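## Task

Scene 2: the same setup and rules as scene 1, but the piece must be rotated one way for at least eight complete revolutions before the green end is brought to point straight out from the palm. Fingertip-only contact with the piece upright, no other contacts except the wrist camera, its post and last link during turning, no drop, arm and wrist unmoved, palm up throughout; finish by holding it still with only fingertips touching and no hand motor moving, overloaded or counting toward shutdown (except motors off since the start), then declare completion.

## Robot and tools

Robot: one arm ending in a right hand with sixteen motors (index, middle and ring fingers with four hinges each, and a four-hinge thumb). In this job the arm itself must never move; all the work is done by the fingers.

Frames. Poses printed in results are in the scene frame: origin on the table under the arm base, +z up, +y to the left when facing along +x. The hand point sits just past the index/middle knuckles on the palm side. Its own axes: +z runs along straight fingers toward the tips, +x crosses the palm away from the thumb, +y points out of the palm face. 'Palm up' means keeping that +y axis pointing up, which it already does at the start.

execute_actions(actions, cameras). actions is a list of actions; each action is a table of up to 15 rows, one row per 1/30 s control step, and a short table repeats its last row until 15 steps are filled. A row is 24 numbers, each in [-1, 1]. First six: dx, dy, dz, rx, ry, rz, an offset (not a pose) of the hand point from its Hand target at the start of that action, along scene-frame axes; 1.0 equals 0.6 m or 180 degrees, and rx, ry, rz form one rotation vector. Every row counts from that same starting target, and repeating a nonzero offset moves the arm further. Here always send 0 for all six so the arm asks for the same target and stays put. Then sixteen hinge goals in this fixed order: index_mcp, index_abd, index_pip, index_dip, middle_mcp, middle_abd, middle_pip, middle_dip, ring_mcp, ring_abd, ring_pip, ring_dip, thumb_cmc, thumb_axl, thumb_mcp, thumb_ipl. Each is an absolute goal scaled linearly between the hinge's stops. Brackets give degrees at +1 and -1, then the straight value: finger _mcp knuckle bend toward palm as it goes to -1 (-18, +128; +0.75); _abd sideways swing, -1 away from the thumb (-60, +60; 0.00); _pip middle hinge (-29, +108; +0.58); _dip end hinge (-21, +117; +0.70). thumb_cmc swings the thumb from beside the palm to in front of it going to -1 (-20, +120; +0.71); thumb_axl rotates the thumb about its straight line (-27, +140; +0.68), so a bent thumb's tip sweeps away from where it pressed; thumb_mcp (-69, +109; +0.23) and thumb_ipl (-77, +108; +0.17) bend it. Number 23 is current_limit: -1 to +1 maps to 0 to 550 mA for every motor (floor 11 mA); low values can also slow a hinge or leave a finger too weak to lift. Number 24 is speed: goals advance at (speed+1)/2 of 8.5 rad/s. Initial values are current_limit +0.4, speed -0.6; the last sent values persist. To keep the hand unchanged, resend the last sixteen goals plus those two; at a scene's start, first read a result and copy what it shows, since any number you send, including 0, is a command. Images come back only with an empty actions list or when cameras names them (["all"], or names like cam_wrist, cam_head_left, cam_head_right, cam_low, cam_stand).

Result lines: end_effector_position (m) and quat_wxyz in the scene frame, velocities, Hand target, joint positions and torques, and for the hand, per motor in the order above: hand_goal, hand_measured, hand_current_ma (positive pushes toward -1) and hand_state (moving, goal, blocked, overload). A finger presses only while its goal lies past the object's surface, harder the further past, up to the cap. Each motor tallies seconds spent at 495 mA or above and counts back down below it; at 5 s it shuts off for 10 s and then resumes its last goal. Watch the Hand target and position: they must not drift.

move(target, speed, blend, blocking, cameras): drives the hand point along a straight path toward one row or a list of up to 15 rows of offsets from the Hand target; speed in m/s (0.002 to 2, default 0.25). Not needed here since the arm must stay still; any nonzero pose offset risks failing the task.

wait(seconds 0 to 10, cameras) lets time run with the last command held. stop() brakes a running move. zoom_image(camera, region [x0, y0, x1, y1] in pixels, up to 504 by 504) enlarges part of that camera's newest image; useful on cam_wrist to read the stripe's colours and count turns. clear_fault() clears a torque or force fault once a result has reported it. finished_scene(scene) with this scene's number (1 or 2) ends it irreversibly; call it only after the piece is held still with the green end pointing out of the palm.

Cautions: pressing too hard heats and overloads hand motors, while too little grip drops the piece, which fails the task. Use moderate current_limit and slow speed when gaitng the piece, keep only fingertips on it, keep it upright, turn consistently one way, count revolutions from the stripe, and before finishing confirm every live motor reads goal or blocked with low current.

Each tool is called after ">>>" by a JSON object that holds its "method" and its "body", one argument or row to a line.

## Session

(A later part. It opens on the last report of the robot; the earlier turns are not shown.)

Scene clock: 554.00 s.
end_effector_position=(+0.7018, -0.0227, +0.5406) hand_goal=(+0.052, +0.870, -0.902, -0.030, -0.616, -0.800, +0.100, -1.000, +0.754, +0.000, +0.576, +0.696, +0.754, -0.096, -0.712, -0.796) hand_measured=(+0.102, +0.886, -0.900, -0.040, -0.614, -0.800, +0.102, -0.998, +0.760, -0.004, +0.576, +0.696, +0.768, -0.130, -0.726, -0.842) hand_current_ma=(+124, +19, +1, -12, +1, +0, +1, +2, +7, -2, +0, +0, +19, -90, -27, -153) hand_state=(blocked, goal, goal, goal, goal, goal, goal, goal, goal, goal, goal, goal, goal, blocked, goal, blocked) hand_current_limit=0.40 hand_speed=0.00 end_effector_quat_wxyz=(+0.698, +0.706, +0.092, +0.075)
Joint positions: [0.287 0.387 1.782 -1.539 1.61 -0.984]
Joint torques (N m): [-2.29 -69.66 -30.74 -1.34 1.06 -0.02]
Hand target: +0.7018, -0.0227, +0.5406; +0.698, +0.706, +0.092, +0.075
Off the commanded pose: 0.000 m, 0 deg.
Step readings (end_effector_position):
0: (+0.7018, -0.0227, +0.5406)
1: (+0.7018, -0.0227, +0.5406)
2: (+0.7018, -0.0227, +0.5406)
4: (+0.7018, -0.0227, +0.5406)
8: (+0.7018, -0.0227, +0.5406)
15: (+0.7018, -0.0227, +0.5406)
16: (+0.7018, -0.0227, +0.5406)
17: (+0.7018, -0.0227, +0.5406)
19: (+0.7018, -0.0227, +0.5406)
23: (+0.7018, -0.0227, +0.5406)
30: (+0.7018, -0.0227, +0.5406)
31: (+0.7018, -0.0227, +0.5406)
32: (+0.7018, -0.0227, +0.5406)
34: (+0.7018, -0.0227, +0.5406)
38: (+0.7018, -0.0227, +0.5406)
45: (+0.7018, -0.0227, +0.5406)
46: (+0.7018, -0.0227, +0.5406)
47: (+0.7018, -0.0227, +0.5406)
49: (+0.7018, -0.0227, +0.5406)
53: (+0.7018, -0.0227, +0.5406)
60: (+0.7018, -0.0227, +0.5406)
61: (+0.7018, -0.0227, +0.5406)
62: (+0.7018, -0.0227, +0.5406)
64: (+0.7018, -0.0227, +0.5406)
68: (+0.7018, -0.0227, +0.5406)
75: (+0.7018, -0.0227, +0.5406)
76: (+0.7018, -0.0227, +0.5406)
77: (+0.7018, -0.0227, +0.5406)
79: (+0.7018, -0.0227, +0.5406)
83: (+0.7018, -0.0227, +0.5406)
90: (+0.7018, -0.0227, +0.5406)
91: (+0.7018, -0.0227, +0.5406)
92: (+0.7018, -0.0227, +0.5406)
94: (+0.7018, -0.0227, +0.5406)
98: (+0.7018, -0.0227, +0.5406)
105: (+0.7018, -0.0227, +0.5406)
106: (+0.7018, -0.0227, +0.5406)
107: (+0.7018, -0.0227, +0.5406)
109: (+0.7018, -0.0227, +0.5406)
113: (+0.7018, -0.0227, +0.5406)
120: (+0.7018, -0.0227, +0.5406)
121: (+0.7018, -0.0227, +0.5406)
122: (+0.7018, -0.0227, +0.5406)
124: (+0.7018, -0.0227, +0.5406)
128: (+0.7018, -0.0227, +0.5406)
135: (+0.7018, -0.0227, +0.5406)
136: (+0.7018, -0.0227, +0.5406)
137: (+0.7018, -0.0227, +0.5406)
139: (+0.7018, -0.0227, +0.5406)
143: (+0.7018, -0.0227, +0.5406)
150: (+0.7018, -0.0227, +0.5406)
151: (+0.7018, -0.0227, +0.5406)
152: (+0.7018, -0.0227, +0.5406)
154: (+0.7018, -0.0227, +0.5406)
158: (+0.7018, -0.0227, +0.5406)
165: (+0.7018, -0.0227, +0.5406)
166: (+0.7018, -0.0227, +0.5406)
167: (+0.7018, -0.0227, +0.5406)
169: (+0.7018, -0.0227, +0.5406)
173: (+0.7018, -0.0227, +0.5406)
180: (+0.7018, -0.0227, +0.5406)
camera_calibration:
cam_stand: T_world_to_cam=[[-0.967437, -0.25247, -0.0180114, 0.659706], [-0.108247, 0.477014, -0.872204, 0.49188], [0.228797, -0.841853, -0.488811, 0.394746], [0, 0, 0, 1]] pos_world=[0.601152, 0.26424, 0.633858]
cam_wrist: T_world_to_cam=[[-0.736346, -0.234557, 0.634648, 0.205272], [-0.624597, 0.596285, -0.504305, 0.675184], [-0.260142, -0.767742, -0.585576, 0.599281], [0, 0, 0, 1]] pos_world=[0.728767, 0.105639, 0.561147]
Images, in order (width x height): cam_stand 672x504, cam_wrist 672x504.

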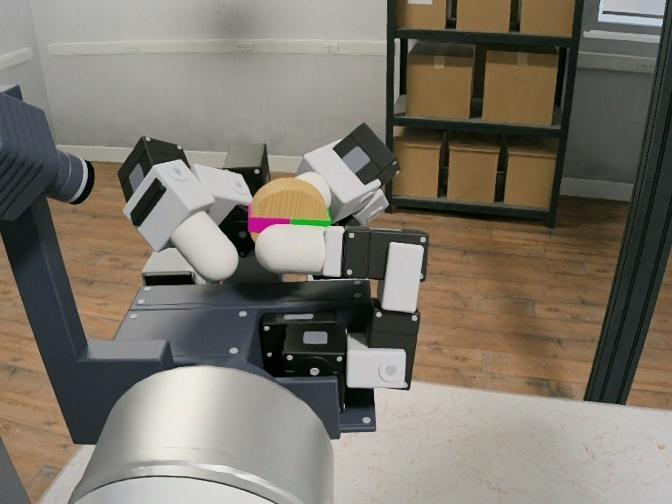

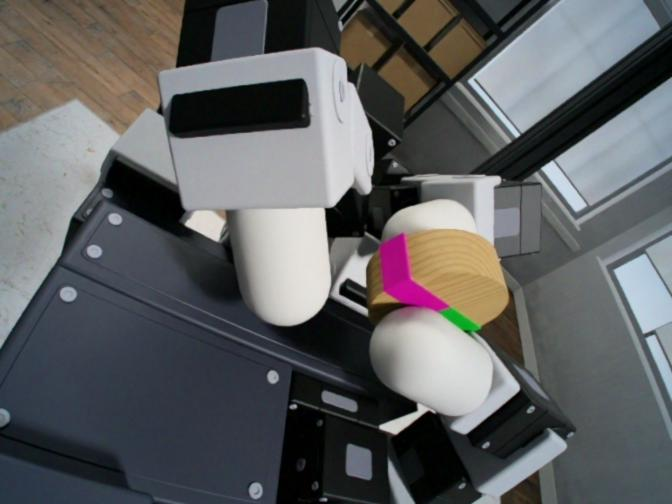

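>>> {"method": "execute_actions", "body": {
  "actions": [
    [[0,0,0,0,0,0,0.052,0.87,-0.902,-0.03,-0.616,-0.7,0.9,-0.4,0.754,0,0.576,0.696,0.754,-0.096,-0.712,-0.796,0.4,0]],
    [[0,0,0,0,0,0,0.052,0.87,-0.902,-0.03,-0.616,0.16,0.9,-0.5,0.754,0,0.576,0.696,0.754,-0.096,-0.712,-0.796,0.4,0]],
    [[0,0,0,0,0,0,0.052,0.87,-0.902,-0.03,-0.616,0.13,0.65,-1,0.754,0,0.576,0.696,0.754,-0.096,-0.712,-0.796,0.4,-0.6]],
    [[0,0,0,0,0,0,0.052,0.87,-0.902,-0.03,-0.616,0.05,0.3,-1,0.754,0,0.576,0.696,0.754,-0.096,-0.712,-0.796,0.4,-0.6]],
    [[0,0,0,0,0,0,0.052,0.87,-0.902,-0.03,-0.616,0.03,0.05,-1,0.754,0,0.576,0.696,0.754,-0.096,-0.712,-0.796,0.4,-0.6]],
    [[0,0,0,0,0,0,0.052,0.87,-0.902,-0.03,-0.616,-0.8,0.1,-1,0.754,0,0.576,0.696,0.754,-0.096,-0.712,-0.796,0.4,0]],
    [[0,0,0,0,0,0,0.052,0.87,-0.902,-0.03,-0.616,-0.7,0.9,-0.4,0.754,0,0.576,0.696,0.754,-0.096,-0.712,-0.796,0.4,0]],
    [[0,0,0,0,0,0,0.052,0.87,-0.902,-0.03,-0.616,0.16,0.9,-0.5,0.754,0,0.576,0.696,0.754,-0.096,-0.712,-0.796,0.4,0]],
    [[0,0,0,0,0,0,0.052,0.87,-0.902,-0.03,-0.616,0.13,0.65,-1,0.754,0,0.576,0.696,0.754,-0.096,-0.712,-0.796,0.4,-0.6]],
    [[0,0,0,0,0,0,0.052,0.87,-0.902,-0.03,-0.616,0.05,0.3,-1,0.754,0,0.576,0.696,0.754,-0.096,-0.712,-0.796,0.4,-0.6]],
    [[0,0,0,0,0,0,0.052,0.87,-0.902,-0.03,-0.616,0.03,0.05,-1,0.754,0,0.576,0.696,0.754,-0.096,-0.712,-0.796,0.4,-0.6]],
    [[0,0,0,0,0,0,0.052,0.87,-0.902,-0.03,-0.616,-0.8,0.1,-1,0.754,0,0.576,0.696,0.754,-0.096,-0.712,-0.796,0.4,0]]
  ],
  "cameras": ["cam_stand"]
}}

>>> {"method": "execute_actions", "body": {
  "actions": [
    [[0,0,0,0,0,0,0.052,0.87,-0.902,-0.03,-0.616,-0.7,0.9,-0.4,0.754,0,0.576,0.696,0.754,-0.096,-0.712,-0.796,0.4,0]],
    [[0,0,0,0,0,0,0.052,0.87,-0.902,-0.03,-0.616,0.16,0.9,-0.5,0.754,0,0.576,0.696,0.754,-0.096,-0.712,-0.796,0.4,0]],
    [[0,0,0,0,0,0,0.052,0.87,-0.902,-0.03,-0.616,0.13,0.65,-1,0.754,0,0.576,0.696,0.754,-0.096,-0.712,-0.796,0.4,-0.6]],
    [[0,0,0,0,0,0,0.052,0.87,-0.902,-0.03,-0.616,0.05,0.3,-1,0.754,0,0.576,0.696,0.754,-0.096,-0.712,-0.796,0.4,-0.6]],
    [[0,0,0,0,0,0,0.052,0.87,-0.902,-0.03,-0.616,0.03,0.05,-1,0.754,0,0.576,0.696,0.754,-0.096,-0.712,-0.796,0.4,-0.6]],
    [[0,0,0,0,0,0,0.052,0.87,-0.902,-0.03,-0.616,-0.8,0.1,-1,0.754,0,0.576,0.696,0.754,-0.096,-0.712,-0.796,0.4,0]],
    [[0,0,0,0,0,0,0.052,0.87,-0.902,-0.03,-0.616,-0.7,0.9,-0.4,0.754,0,0.576,0.696,0.754,-0.096,-0.712,-0.796,0.4,0]],
    [[0,0,0,0,0,0,0.052,0.87,-0.902,-0.03,-0.616,0.16,0.9,-0.5,0.754,0,0.576,0.696,0.754,-0.096,-0.712,-0.796,0.4,0]],
    [[0,0,0,0,0,0,0.052,0.87,-0.902,-0.03,-0.616,0.13,0.65,-1,0.754,0,0.576,0.696,0.754,-0.096,-0.712,-0.796,0.4,-0.6]],
    [[0,0,0,0,0,0,0.052,0.87,-0.902,-0.03,-0.616,0.05,0.3,-1,0.754,0,0.576,0.696,0.754,-0.096,-0.712,-0.796,0.4,-0.6]],
    [[0,0,0,0,0,0,0.052,0.87,-0.902,-0.03,-0.616,0.03,0.05,-1,0.754,0,0.576,0.696,0.754,-0.096,-0.712,-0.796,0.4,-0.6]],
    [[0,0,0,0,0,0,0.052,0.87,-0.902,-0.03,-0.616,-0.8,0.1,-1,0.754,0,0.576,0.696,0.754,-0.096,-0.712,-0.796,0.4,0]]
  ],
  "cameras": ["cam_stand"]
}}

>>> {"method": "execute_actions", "body": {
  "actions": [
    [[0,0,0,0,0,0,0.052,0.87,-0.902,-0.03,-0.616,-0.7,0.9,-0.4,0.754,0,0.576,0.696,0.754,-0.096,-0.712,-0.796,0.4,0]],
    [[0,0,0,0,0,0,0.052,0.87,-0.902,-0.03,-0.616,0.16,0.9,-0.5,0.754,0,0.576,0.696,0.754,-0.096,-0.712,-0.796,0.4,0]],
    [[0,0,0,0,0,0,0.052,0.87,-0.902,-0.03,-0.616,0.13,0.65,-1,0.754,0,0.576,0.696,0.754,-0.096,-0.712,-0.796,0.4,-0.6]],
    [[0,0,0,0,0,0,0.052,0.87,-0.902,-0.03,-0.616,0.05,0.3,-1,0.754,0,0.576,0.696,0.754,-0.096,-0.712,-0.796,0.4,-0.6]],
    [[0,0,0,0,0,0,0.052,0.87,-0.902,-0.03,-0.616,0.03,0.05,-1,0.754,0,0.576,0.696,0.754,-0.096,-0.712,-0.796,0.4,-0.6]],
    [[0,0,0,0,0,0,0.052,0.87,-0.902,-0.03,-0.616,-0.8,0.1,-1,0.754,0,0.576,0.696,0.754,-0.096,-0.712,-0.796,0.4,0]],
    [[0,0,0,0,0,0,0.052,0.87,-0.902,-0.03,-0.616,-0.7,0.9,-0.4,0.754,0,0.576,0.696,0.754,-0.096,-0.712,-0.796,0.4,0]],
    [[0,0,0,0,0,0,0.052,0.87,-0.902,-0.03,-0.616,0.16,0.9,-0.5,0.754,0,0.576,0.696,0.754,-0.096,-0.712,-0.796,0.4,0]],
    [[0,0,0,0,0,0,0.052,0.87,-0.902,-0.03,-0.616,0.13,0.65,-1,0.754,0,0.576,0.696,0.754,-0.096,-0.712,-0.796,0.4,-0.6]],
    [[0,0,0,0,0,0,0.052,0.87,-0.902,-0.03,-0.616,0.05,0.3,-1,0.754,0,0.576,0.696,0.754,-0.096,-0.712,-0.796,0.4,-0.6]],
    [[0,0,0,0,0,0,0.052,0.87,-0.902,-0.03,-0.616,0.03,0.05,-1,0.754,0,0.576,0.696,0.754,-0.096,-0.712,-0.796,0.4,-0.6]],
    [[0,0,0,0,0,0,0.052,0.87,-0.902,-0.03,-0.616,-0.8,0.1,-1,0.754,0,0.576,0.696,0.754,-0.096,-0.712,-0.796,0.4,0]]
  ],
  "cameras": ["cam_stand"]
}}

>>> {"method": "execute_actions", "body": {
  "actions": [
    [[0,0,0,0,0,0,0.052,0.87,-0.902,-0.03,-0.616,-0.7,0.9,-0.4,0.754,0,0.576,0.696,0.754,-0.096,-0.712,-0.796,0.4,0]],
    [[0,0,0,0,0,0,0.052,0.87,-0.902,-0.03,-0.616,0.16,0.9,-0.5,0.754,0,0.576,0.696,0.754,-0.096,-0.712,-0.796,0.4,0]],
    [[0,0,0,0,0,0,0.052,0.87,-0.902,-0.03,-0.616,0.13,0.65,-1,0.754,0,0.576,0.696,0.754,-0.096,-0.712,-0.796,0.4,-0.6]],
    [[0,0,0,0,0,0,0.052,0.87,-0.902,-0.03,-0.616,0.05,0.3,-1,0.754,0,0.576,0.696,0.754,-0.096,-0.712,-0.796,0.4,-0.6]],
    [[0,0,0,0,0,0,0.052,0.87,-0.902,-0.03,-0.616,0.03,0.05,-1,0.754,0,0.576,0.696,0.754,-0.096,-0.712,-0.796,0.4,-0.6]],
    [[0,0,0,0,0,0,0.052,0.87,-0.902,-0.03,-0.616,-0.8,0.1,-1,0.754,0,0.576,0.696,0.754,-0.096,-0.712,-0.796,0.4,0]],
    [[0,0,0,0,0,0,0.052,0.87,-0.902,-0.03,-0.616,-0.7,0.9,-0.4,0.754,0,0.576,0.696,0.754,-0.096,-0.712,-0.796,0.4,0]],
    [[0,0,0,0,0,0,0.052,0.87,-0.902,-0.03,-0.616,0.16,0.9,-0.5,0.754,0,0.576,0.696,0.754,-0.096,-0.712,-0.796,0.4,0]],
    [[0,0,0,0,0,0,0.052,0.87,-0.902,-0.03,-0.616,0.13,0.65,-1,0.754,0,0.576,0.696,0.754,-0.096,-0.712,-0.796,0.4,-0.6]],
    [[0,0,0,0,0,0,0.052,0.87,-0.902,-0.03,-0.616,0.05,0.3,-1,0.754,0,0.576,0.696,0.754,-0.096,-0.712,-0.796,0.4,-0.6]],
    [[0,0,0,0,0,0,0.052,0.87,-0.902,-0.03,-0.616,0.03,0.05,-1,0.754,0,0.576,0.696,0.754,-0.096,-0.712,-0.796,0.4,-0.6]],
    [[0,0,0,0,0,0,0.052,0.87,-0.902,-0.03,-0.616,-0.8,0.1,-1,0.754,0,0.576,0.696,0.754,-0.096,-0.712,-0.796,0.4,0]]
  ],
  "cameras": ["cam_stand"]
}}

>>> {"method": "execute_actions", "body": {
  "actions": [
    [[0,0,0,0,0,0,0.052,0.87,-0.902,-0.03,-0.616,-0.7,0.9,-0.4,0.754,0,0.576,0.696,0.754,-0.096,-0.712,-0.796,0.4,0]],
    [[0,0,0,0,0,0,0.052,0.87,-0.902,-0.03,-0.616,0.16,0.9,-0.5,0.754,0,0.576,0.696,0.754,-0.096,-0.712,-0.796,0.4,0]],
    [[0,0,0,0,0,0,0.052,0.87,-0.902,-0.03,-0.616,0.13,0.65,-1,0.754,0,0.576,0.696,0.754,-0.096,-0.712,-0.796,0.4,-0.6]],
    [[0,0,0,0,0,0,0.052,0.87,-0.902,-0.03,-0.616,0.05,0.3,-1,0.754,0,0.576,0.696,0.754,-0.096,-0.712,-0.796,0.4,-0.6]],
    [[0,0,0,0,0,0,0.052,0.87,-0.902,-0.03,-0.616,0.03,0.05,-1,0.754,0,0.576,0.696,0.754,-0.096,-0.712,-0.796,0.4,-0.6]],
    [[0,0,0,0,0,0,0.052,0.87,-0.902,-0.03,-0.616,-0.8,0.1,-1,0.754,0,0.576,0.696,0.754,-0.096,-0.712,-0.796,0.4,0]],
    [[0,0,0,0,0,0,0.052,0.87,-0.902,-0.03,-0.616,-0.7,0.9,-0.4,0.754,0,0.576,0.696,0.754,-0.096,-0.712,-0.796,0.4,0]],
    [[0,0,0,0,0,0,0.052,0.87,-0.902,-0.03,-0.616,0.16,0.9,-0.5,0.754,0,0.576,0.696,0.754,-0.096,-0.712,-0.796,0.4,0]],
    [[0,0,0,0,0,0,0.052,0.87,-0.902,-0.03,-0.616,0.13,0.65,-1,0.754,0,0.576,0.696,0.754,-0.096,-0.712,-0.796,0.4,-0.6]],
    [[0,0,0,0,0,0,0.052,0.87,-0.902,-0.03,-0.616,0.05,0.3,-1,0.754,0,0.576,0.696,0.754,-0.096,-0.712,-0.796,0.4,-0.6]],
    [[0,0,0,0,0,0,0.052,0.87,-0.902,-0.03,-0.616,0.03,0.05,-1,0.754,0,0.576,0.696,0.754,-0.096,-0.712,-0.796,0.4,-0.6]],
    [[0,0,0,0,0,0,0.052,0.87,-0.902,-0.03,-0.616,-0.8,0.1,-1,0.754,0,0.576,0.696,0.754,-0.096,-0.712,-0.796,0.4,0]]
  ],
  "cameras": ["cam_stand"]
}}

>>> {"method": "execute_actions", "body": {
  "actions": [
    [[0,0,0,0,0,0,0.052,0.87,-0.902,-0.03,-0.616,-0.7,0.9,-0.4,0.754,0,0.576,0.696,0.754,-0.096,-0.712,-0.796,0.4,0]],
    [[0,0,0,0,0,0,0.052,0.87,-0.902,-0.03,-0.616,0.16,0.9,-0.5,0.754,0,0.576,0.696,0.754,-0.096,-0.712,-0.796,0.4,0]],
    [[0,0,0,0,0,0,0.052,0.87,-0.902,-0.03,-0.616,0.13,0.65,-1,0.754,0,0.576,0.696,0.754,-0.096,-0.712,-0.796,0.4,-0.6]],
    [[0,0,0,0,0,0,0.052,0.87,-0.902,-0.03,-0.616,0.05,0.3,-1,0.754,0,0.576,0.696,0.754,-0.096,-0.712,-0.796,0.4,-0.6]],
    [[0,0,0,0,0,0,0.052,0.87,-0.902,-0.03,-0.616,0.03,0.05,-1,0.754,0,0.576,0.696,0.754,-0.096,-0.712,-0.796,0.4,-0.6]],
    [[0,0,0,0,0,0,0.052,0.87,-0.902,-0.03,-0.616,-0.8,0.1,-1,0.754,0,0.576,0.696,0.754,-0.096,-0.712,-0.796,0.4,0]],
    [[0,0,0,0,0,0,0.052,0.87,-0.902,-0.03,-0.616,-0.7,0.9,-0.4,0.754,0,0.576,0.696,0.754,-0.096,-0.712,-0.796,0.4,0]],
    [[0,0,0,0,0,0,0.052,0.87,-0.902,-0.03,-0.616,0.16,0.9,-0.5,0.754,0,0.576,0.696,0.754,-0.096,-0.712,-0.796,0.4,0]],
    [[0,0,0,0,0,0,0.052,0.87,-0.902,-0.03,-0.616,0.13,0.65,-1,0.754,0,0.576,0.696,0.754,-0.096,-0.712,-0.796,0.4,-0.6]],
    [[0,0,0,0,0,0,0.052,0.87,-0.902,-0.03,-0.616,0.05,0.3,-1,0.754,0,0.576,0.696,0.754,-0.096,-0.712,-0.796,0.4,-0.6]],
    [[0,0,0,0,0,0,0.052,0.87,-0.902,-0.03,-0.616,0.03,0.05,-1,0.754,0,0.576,0.696,0.754,-0.096,-0.712,-0.796,0.4,-0.6]],
    [[0,0,0,0,0,0,0.052,0.87,-0.902,-0.03,-0.616,-0.8,0.1,-1,0.754,0,0.576,0.696,0.754,-0.096,-0.712,-0.796,0.4,0]]
  ],
  "cameras": ["cam_stand"]
}}

>>> {"method": "execute_actions", "body": {
  "actions": [
    [[0,0,0,0,0,0,0.052,0.87,-0.902,-0.03,-0.616,-0.7,0.9,-0.4,0.754,0,0.576,0.696,0.754,-0.096,-0.712,-0.796,0.4,0]],
    [[0,0,0,0,0,0,0.052,0.87,-0.902,-0.03,-0.616,0.16,0.9,-0.5,0.754,0,0.576,0.696,0.754,-0.096,-0.712,-0.796,0.4,0]],
    [[0,0,0,0,0,0,0.052,0.87,-0.902,-0.03,-0.616,0.13,0.65,-1,0.754,0,0.576,0.696,0.754,-0.096,-0.712,-0.796,0.4,-0.6]],
    [[0,0,0,0,0,0,0.052,0.87,-0.902,-0.03,-0.616,0.05,0.3,-1,0.754,0,0.576,0.696,0.754,-0.096,-0.712,-0.796,0.4,-0.6]],
    [[0,0,0,0,0,0,0.052,0.87,-0.902,-0.03,-0.616,0.03,0.05,-1,0.754,0,0.576,0.696,0.754,-0.096,-0.712,-0.796,0.4,-0.6]],
    [[0,0,0,0,0,0,0.052,0.87,-0.902,-0.03,-0.616,-0.8,0.1,-1,0.754,0,0.576,0.696,0.754,-0.096,-0.712,-0.796,0.4,0]],
    [[0,0,0,0,0,0,0.052,0.87,-0.902,-0.03,-0.616,-0.7,0.9,-0.4,0.754,0,0.576,0.696,0.754,-0.096,-0.712,-0.796,0.4,0]],
    [[0,0,0,0,0,0,0.052,0.87,-0.902,-0.03,-0.616,0.16,0.9,-0.5,0.754,0,0.576,0.696,0.754,-0.096,-0.712,-0.796,0.4,0]],
    [[0,0,0,0,0,0,0.052,0.87,-0.902,-0.03,-0.616,0.13,0.65,-1,0.754,0,0.576,0.696,0.754,-0.096,-0.712,-0.796,0.4,-0.6]],
    [[0,0,0,0,0,0,0.052,0.87,-0.902,-0.03,-0.616,0.05,0.3,-1,0.754,0,0.576,0.696,0.754,-0.096,-0.712,-0.796,0.4,-0.6]],
    [[0,0,0,0,0,0,0.052,0.87,-0.902,-0.03,-0.616,0.03,0.05,-1,0.754,0,0.576,0.696,0.754,-0.096,-0.712,-0.796,0.4,-0.6]],
    [[0,0,0,0,0,0,0.052,0.87,-0.902,-0.03,-0.616,-0.8,0.1,-1,0.754,0,0.576,0.696,0.754,-0.096,-0.712,-0.796,0.4,0]]
  ],
  "cameras": ["cam_stand"]
}}

>>> {"method": "execute_actions", "body": {
  "actions": [
    [[0,0,0,0,0,0,0.052,0.87,-0.902,-0.03,-0.616,-0.7,0.9,-0.4,0.754,0,0.576,0.696,0.754,-0.096,-0.712,-0.796,0.4,0]],
    [[0,0,0,0,0,0,0.052,0.87,-0.902,-0.03,-0.616,0.16,0.9,-0.5,0.754,0,0.576,0.696,0.754,-0.096,-0.712,-0.796,0.4,0]],
    [[0,0,0,0,0,0,0.052,0.87,-0.902,-0.03,-0.616,0.13,0.65,-1,0.754,0,0.576,0.696,0.754,-0.096,-0.712,-0.796,0.4,-0.6]],
    [[0,0,0,0,0,0,0.052,0.87,-0.902,-0.03,-0.616,0.05,0.3,-1,0.754,0,0.576,0.696,0.754,-0.096,-0.712,-0.796,0.4,-0.6]],
    [[0,0,0,0,0,0,0.052,0.87,-0.902,-0.03,-0.616,0.03,0.05,-1,0.754,0,0.576,0.696,0.754,-0.096,-0.712,-0.796,0.4,-0.6]],
    [[0,0,0,0,0,0,0.052,0.87,-0.902,-0.03,-0.616,-0.8,0.1,-1,0.754,0,0.576,0.696,0.754,-0.096,-0.712,-0.796,0.4,0]]
  ],
  "cameras": ["cam_stand","cam_wrist"]
}}

Scene clock: 698.07 s.
end_effector_position=(+0.7018, -0.0227, +0.5406) hand_goal=(+0.052, +0.870, -0.902, -0.030, -0.616, -0.800, +0.100, -1.000, +0.754, +0.000, +0.576, +0.696, +0.754, -0.096, -0.712, -0.796) hand_measured=(+0.102, +0.886, -0.900, -0.040, -0.614, -0.800, +0.102, -0.998, +0.760, -0.004, +0.576, +0.696, +0.768, -0.130, -0.726, -0.842) hand_current_ma=(+124, +19, +1, -12, +1, +0, +1, +2, +7, -2, +0, +0, +19, -90, -27, -154) hand_state=(blocked, goal, goal, goal, goal, goal, goal, goal, goal, goal, goal, goal, goal, blocked, goal, blocked) hand_current_limit=0.40 hand_speed=0.00 end_effector_quat_wxyz=(+0.698, +0.706, +0.092, +0.075)
Joint positions: [0.287 0.387 1.782 -1.539 1.61 -0.984]
Joint torques (N m): [-2.68 -69.43 -30.79 -1.33 1.09 -0.04]
Hand target: +0.7018, -0.0227, +0.5406; +0.698, +0.706, +0.092, +0.075
Off the commanded pose: 0.000 m, 0 deg.
Step readings (end_effector_position):
0: (+0.7018, -0.0227, +0.5406)
1: (+0.7018, -0.0227, +0.5406)
2: (+0.7018, -0.0227, +0.5406)
4: (+0.7018, -0.0227, +0.5406)
8: (+0.7018, -0.0227, +0.5406)
15: (+0.7018, -0.0227, +0.5406)
16: (+0.7018, -0.0227, +0.5406)
17: (+0.7018, -0.0227, +0.5406)
19: (+0.7018, -0.0227, +0.5406)
23: (+0.7018, -0.0227, +0.5406)
30: (+0.7018, -0.0227, +0.5406)
31: (+0.7018, -0.0227, +0.5406)
32: (+0.7018, -0.0227, +0.5406)
34: (+0.7018, -0.0227, +0.5406)
38: (+0.7018, -0.0227, +0.5406)
45: (+0.7018, -0.0227, +0.5406)
46: (+0.7018, -0.0227, +0.5406)
47: (+0.7018, -0.0227, +0.5406)
49: (+0.7018, -0.0227, +0.5406)
53: (+0.7018, -0.0227, +0.5406)
60: (+0.7018, -0.0227, +0.5406)
61: (+0.7018, -0.0227, +0.5406)
62: (+0.7018, -0.0227, +0.5406)
64: (+0.7018, -0.0227, +0.5406)
68: (+0.7018, -0.0227, +0.5406)
75: (+0.7018, -0.0227, +0.5406)
76: (+0.7018, -0.0227, +0.5406)
77: (+0.7018, -0.0227, +0.5406)
79: (+0.7018, -0.0227, +0.5406)
83: (+0.7018, -0.0227, +0.5406)
90: (+0.7018, -0.0227, +0.5406)
91: (+0.7018, -0.0227, +0.5406)
92: (+0.7018, -0.0227, +0.5406)
94: (+0.7018, -0.0227, +0.5406)
98: (+0.7018, -0.0227, +0.5406)
105: (+0.7018, -0.0227, +0.5406)
106: (+0.7018, -0.0227, +0.5406)
107: (+0.7018, -0.0227, +0.5406)
109: (+0.7018, -0.0227, +0.5406)
113: (+0.7018, -0.0227, +0.5406)
120: (+0.7018, -0.0227, +0.5406)
121: (+0.7018, -0.0227, +0.5406)
122: (+0.7018, -0.0227, +0.5406)
124: (+0.7018, -0.0227, +0.5406)
128: (+0.7018, -0.0227, +0.5406)
135: (+0.7018, -0.0227, +0.5406)
136: (+0.7018, -0.0227, +0.5406)
137: (+0.7018, -0.0227, +0.5406)
139: (+0.7018, -0.0227, +0.5406)
143: (+0.7018, -0.0227, +0.5406)
150: (+0.7018, -0.0227, +0.5406)
151: (+0.7018, -0.0227, +0.5406)
152: (+0.7018, -0.0227, +0.5406)
154: (+0.7018, -0.0227, +0.5406)
158: (+0.7018, -0.0227, +0.5406)
165: (+0.7018, -0.0227, +0.5406)
166: (+0.7018, -0.0227, +0.5406)
167: (+0.7018, -0.0227, +0.5406)
169: (+0.7018, -0.0227, +0.5406)
173: (+0.7018, -0.0227, +0.5406)
180: (+0.7018, -0.0227, +0.5406)
camera_calibration:
cam_stand: T_world_to_cam=[[-0.967437, -0.25247, -0.0180114, 0.659706], [-0.108247, 0.477014, -0.872204, 0.49188], [0.228797, -0.841853, -0.488811, 0.394746], [0, 0, 0, 1]] pos_world=[0.601152, 0.26424, 0.633858]
Images, in order (width x height): cam_stand 672x504.

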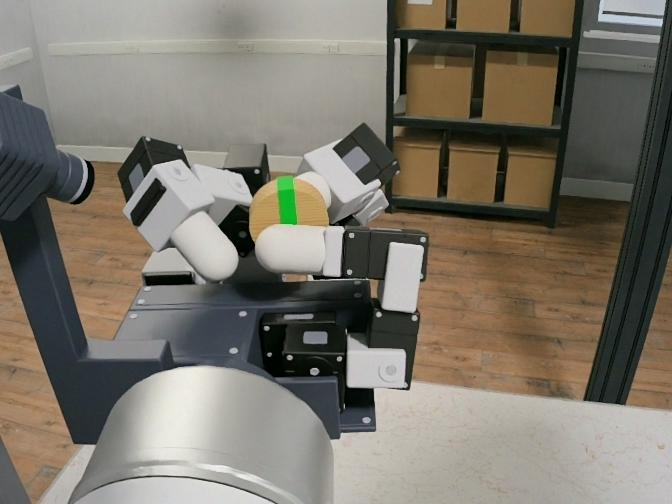

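Scene clock: 704.27 s.
end_effector_position=(+0.7018, -0.0227, +0.5406) hand_goal=(+0.052, +0.870, -0.902, -0.030, -0.616, -0.800, +0.100, -1.000, +0.754, +0.000, +0.576, +0.696, +0.754, -0.096, -0.712, -0.796) hand_measured=(+0.102, +0.886, -0.900, -0.040, -0.614, -0.800, +0.102, -0.998, +0.760, -0.004, +0.576, +0.696, +0.768, -0.130, -0.726, -0.842) hand_current_ma=(+124, +18, +1, -12, +1, +0, +1, +2, +7, -2, +0, +0, +19, -90, -27, -154) hand_state=(blocked, goal, goal, goal, goal, goal, goal, goal, goal, goal, goal, goal, goal, blocked, goal, blocked) hand_current_limit=0.40 hand_speed=0.00 end_effector_quat_wxyz=(+0.698, +0.706, +0.092, +0.075)
Joint positions: [0.287 0.387 1.782 -1.539 1.61 -0.984]
Joint torques (N m): [-2.58 -69.4 -30.73 -1.31 1.17 -0.04]
Hand target: +0.7018, -0.0227, +0.5406; +0.698, +0.706, +0.092, +0.075
Off the commanded pose: 0.000 m, 0 deg.
Step readings (end_effector_position):
0: (+0.7018, -0.0227, +0.5406)
1: (+0.7018, -0.0227, +0.5406)
2: (+0.7018, -0.0227, +0.5406)
4: (+0.7018, -0.0227, +0.5406)
8: (+0.7018, -0.0227, +0.5406)
15: (+0.7018, -0.0227, +0.5406)
16: (+0.7018, -0.0227, +0.5406)
17: (+0.7018, -0.0227, +0.5406)
19: (+0.7018, -0.0227, +0.5406)
23: (+0.7018, -0.0227, +0.5406)
30: (+0.7018, -0.0227, +0.5406)
31: (+0.7018, -0.0227, +0.5406)
32: (+0.7018, -0.0227, +0.5406)
34: (+0.7018, -0.0227, +0.5406)
38: (+0.7018, -0.0227, +0.5406)
45: (+0.7018, -0.0227, +0.5406)
46: (+0.7018, -0.0227, +0.5406)
47: (+0.7018, -0.0227, +0.5406)
49: (+0.7018, -0.0227, +0.5406)
53: (+0.7018, -0.0227, +0.5406)
60: (+0.7018, -0.0227, +0.5406)
61: (+0.7018, -0.0227, +0.5406)
62: (+0.7018, -0.0227, +0.5406)
64: (+0.7018, -0.0227, +0.5406)
68: (+0.7018, -0.0227, +0.5406)
75: (+0.7018, -0.0227, +0.5406)
76: (+0.7018, -0.0227, +0.5406)
77: (+0.7018, -0.0227, +0.5406)
79: (+0.7018, -0.0227, +0.5406)
83: (+0.7018, -0.0227, +0.5406)
90: (+0.7018, -0.0227, +0.5406)
91: (+0.7018, -0.0227, +0.5406)
92: (+0.7018, -0.0227, +0.5406)
94: (+0.7018, -0.0227, +0.5406)
98: (+0.7018, -0.0227, +0.5406)
105: (+0.7018, -0.0227, +0.5406)
106: (+0.7018, -0.0227, +0.5406)
107: (+0.7018, -0.0227, +0.5406)
109: (+0.7018, -0.0227, +0.5406)
113: (+0.7018, -0.0227, +0.5406)
120: (+0.7018, -0.0227, +0.5406)
121: (+0.7018, -0.0227, +0.5406)
122: (+0.7018, -0.0227, +0.5406)
124: (+0.7018, -0.0227, +0.5406)
128: (+0.7018, -0.0227, +0.5406)
135: (+0.7018, -0.0227, +0.5406)
136: (+0.7018, -0.0227, +0.5406)
137: (+0.7018, -0.0227, +0.5406)
139: (+0.7018, -0.0227, +0.5406)
143: (+0.7018, -0.0227, +0.5406)
150: (+0.7018, -0.0227, +0.5406)
151: (+0.7018, -0.0227, +0.5406)
152: (+0.7018, -0.0227, +0.5406)
154: (+0.7018, -0.0227, +0.5406)
158: (+0.7018, -0.0227, +0.5406)
165: (+0.7018, -0.0227, +0.5406)
166: (+0.7018, -0.0227, +0.5406)
167: (+0.7018, -0.0227, +0.5406)
169: (+0.7018, -0.0227, +0.5406)
173: (+0.7018, -0.0227, +0.5406)
180: (+0.7018, -0.0227, +0.5406)
camera_calibration:
cam_stand: T_world_to_cam=[[-0.967437, -0.25247, -0.0180114, 0.659706], [-0.108247, 0.477014, -0.872204, 0.49188], [0.228797, -0.841853, -0.488811, 0.394746], [0, 0, 0, 1]] pos_world=[0.601152, 0.26424, 0.633858]
Images, in order (width x height): cam_stand 672x504.

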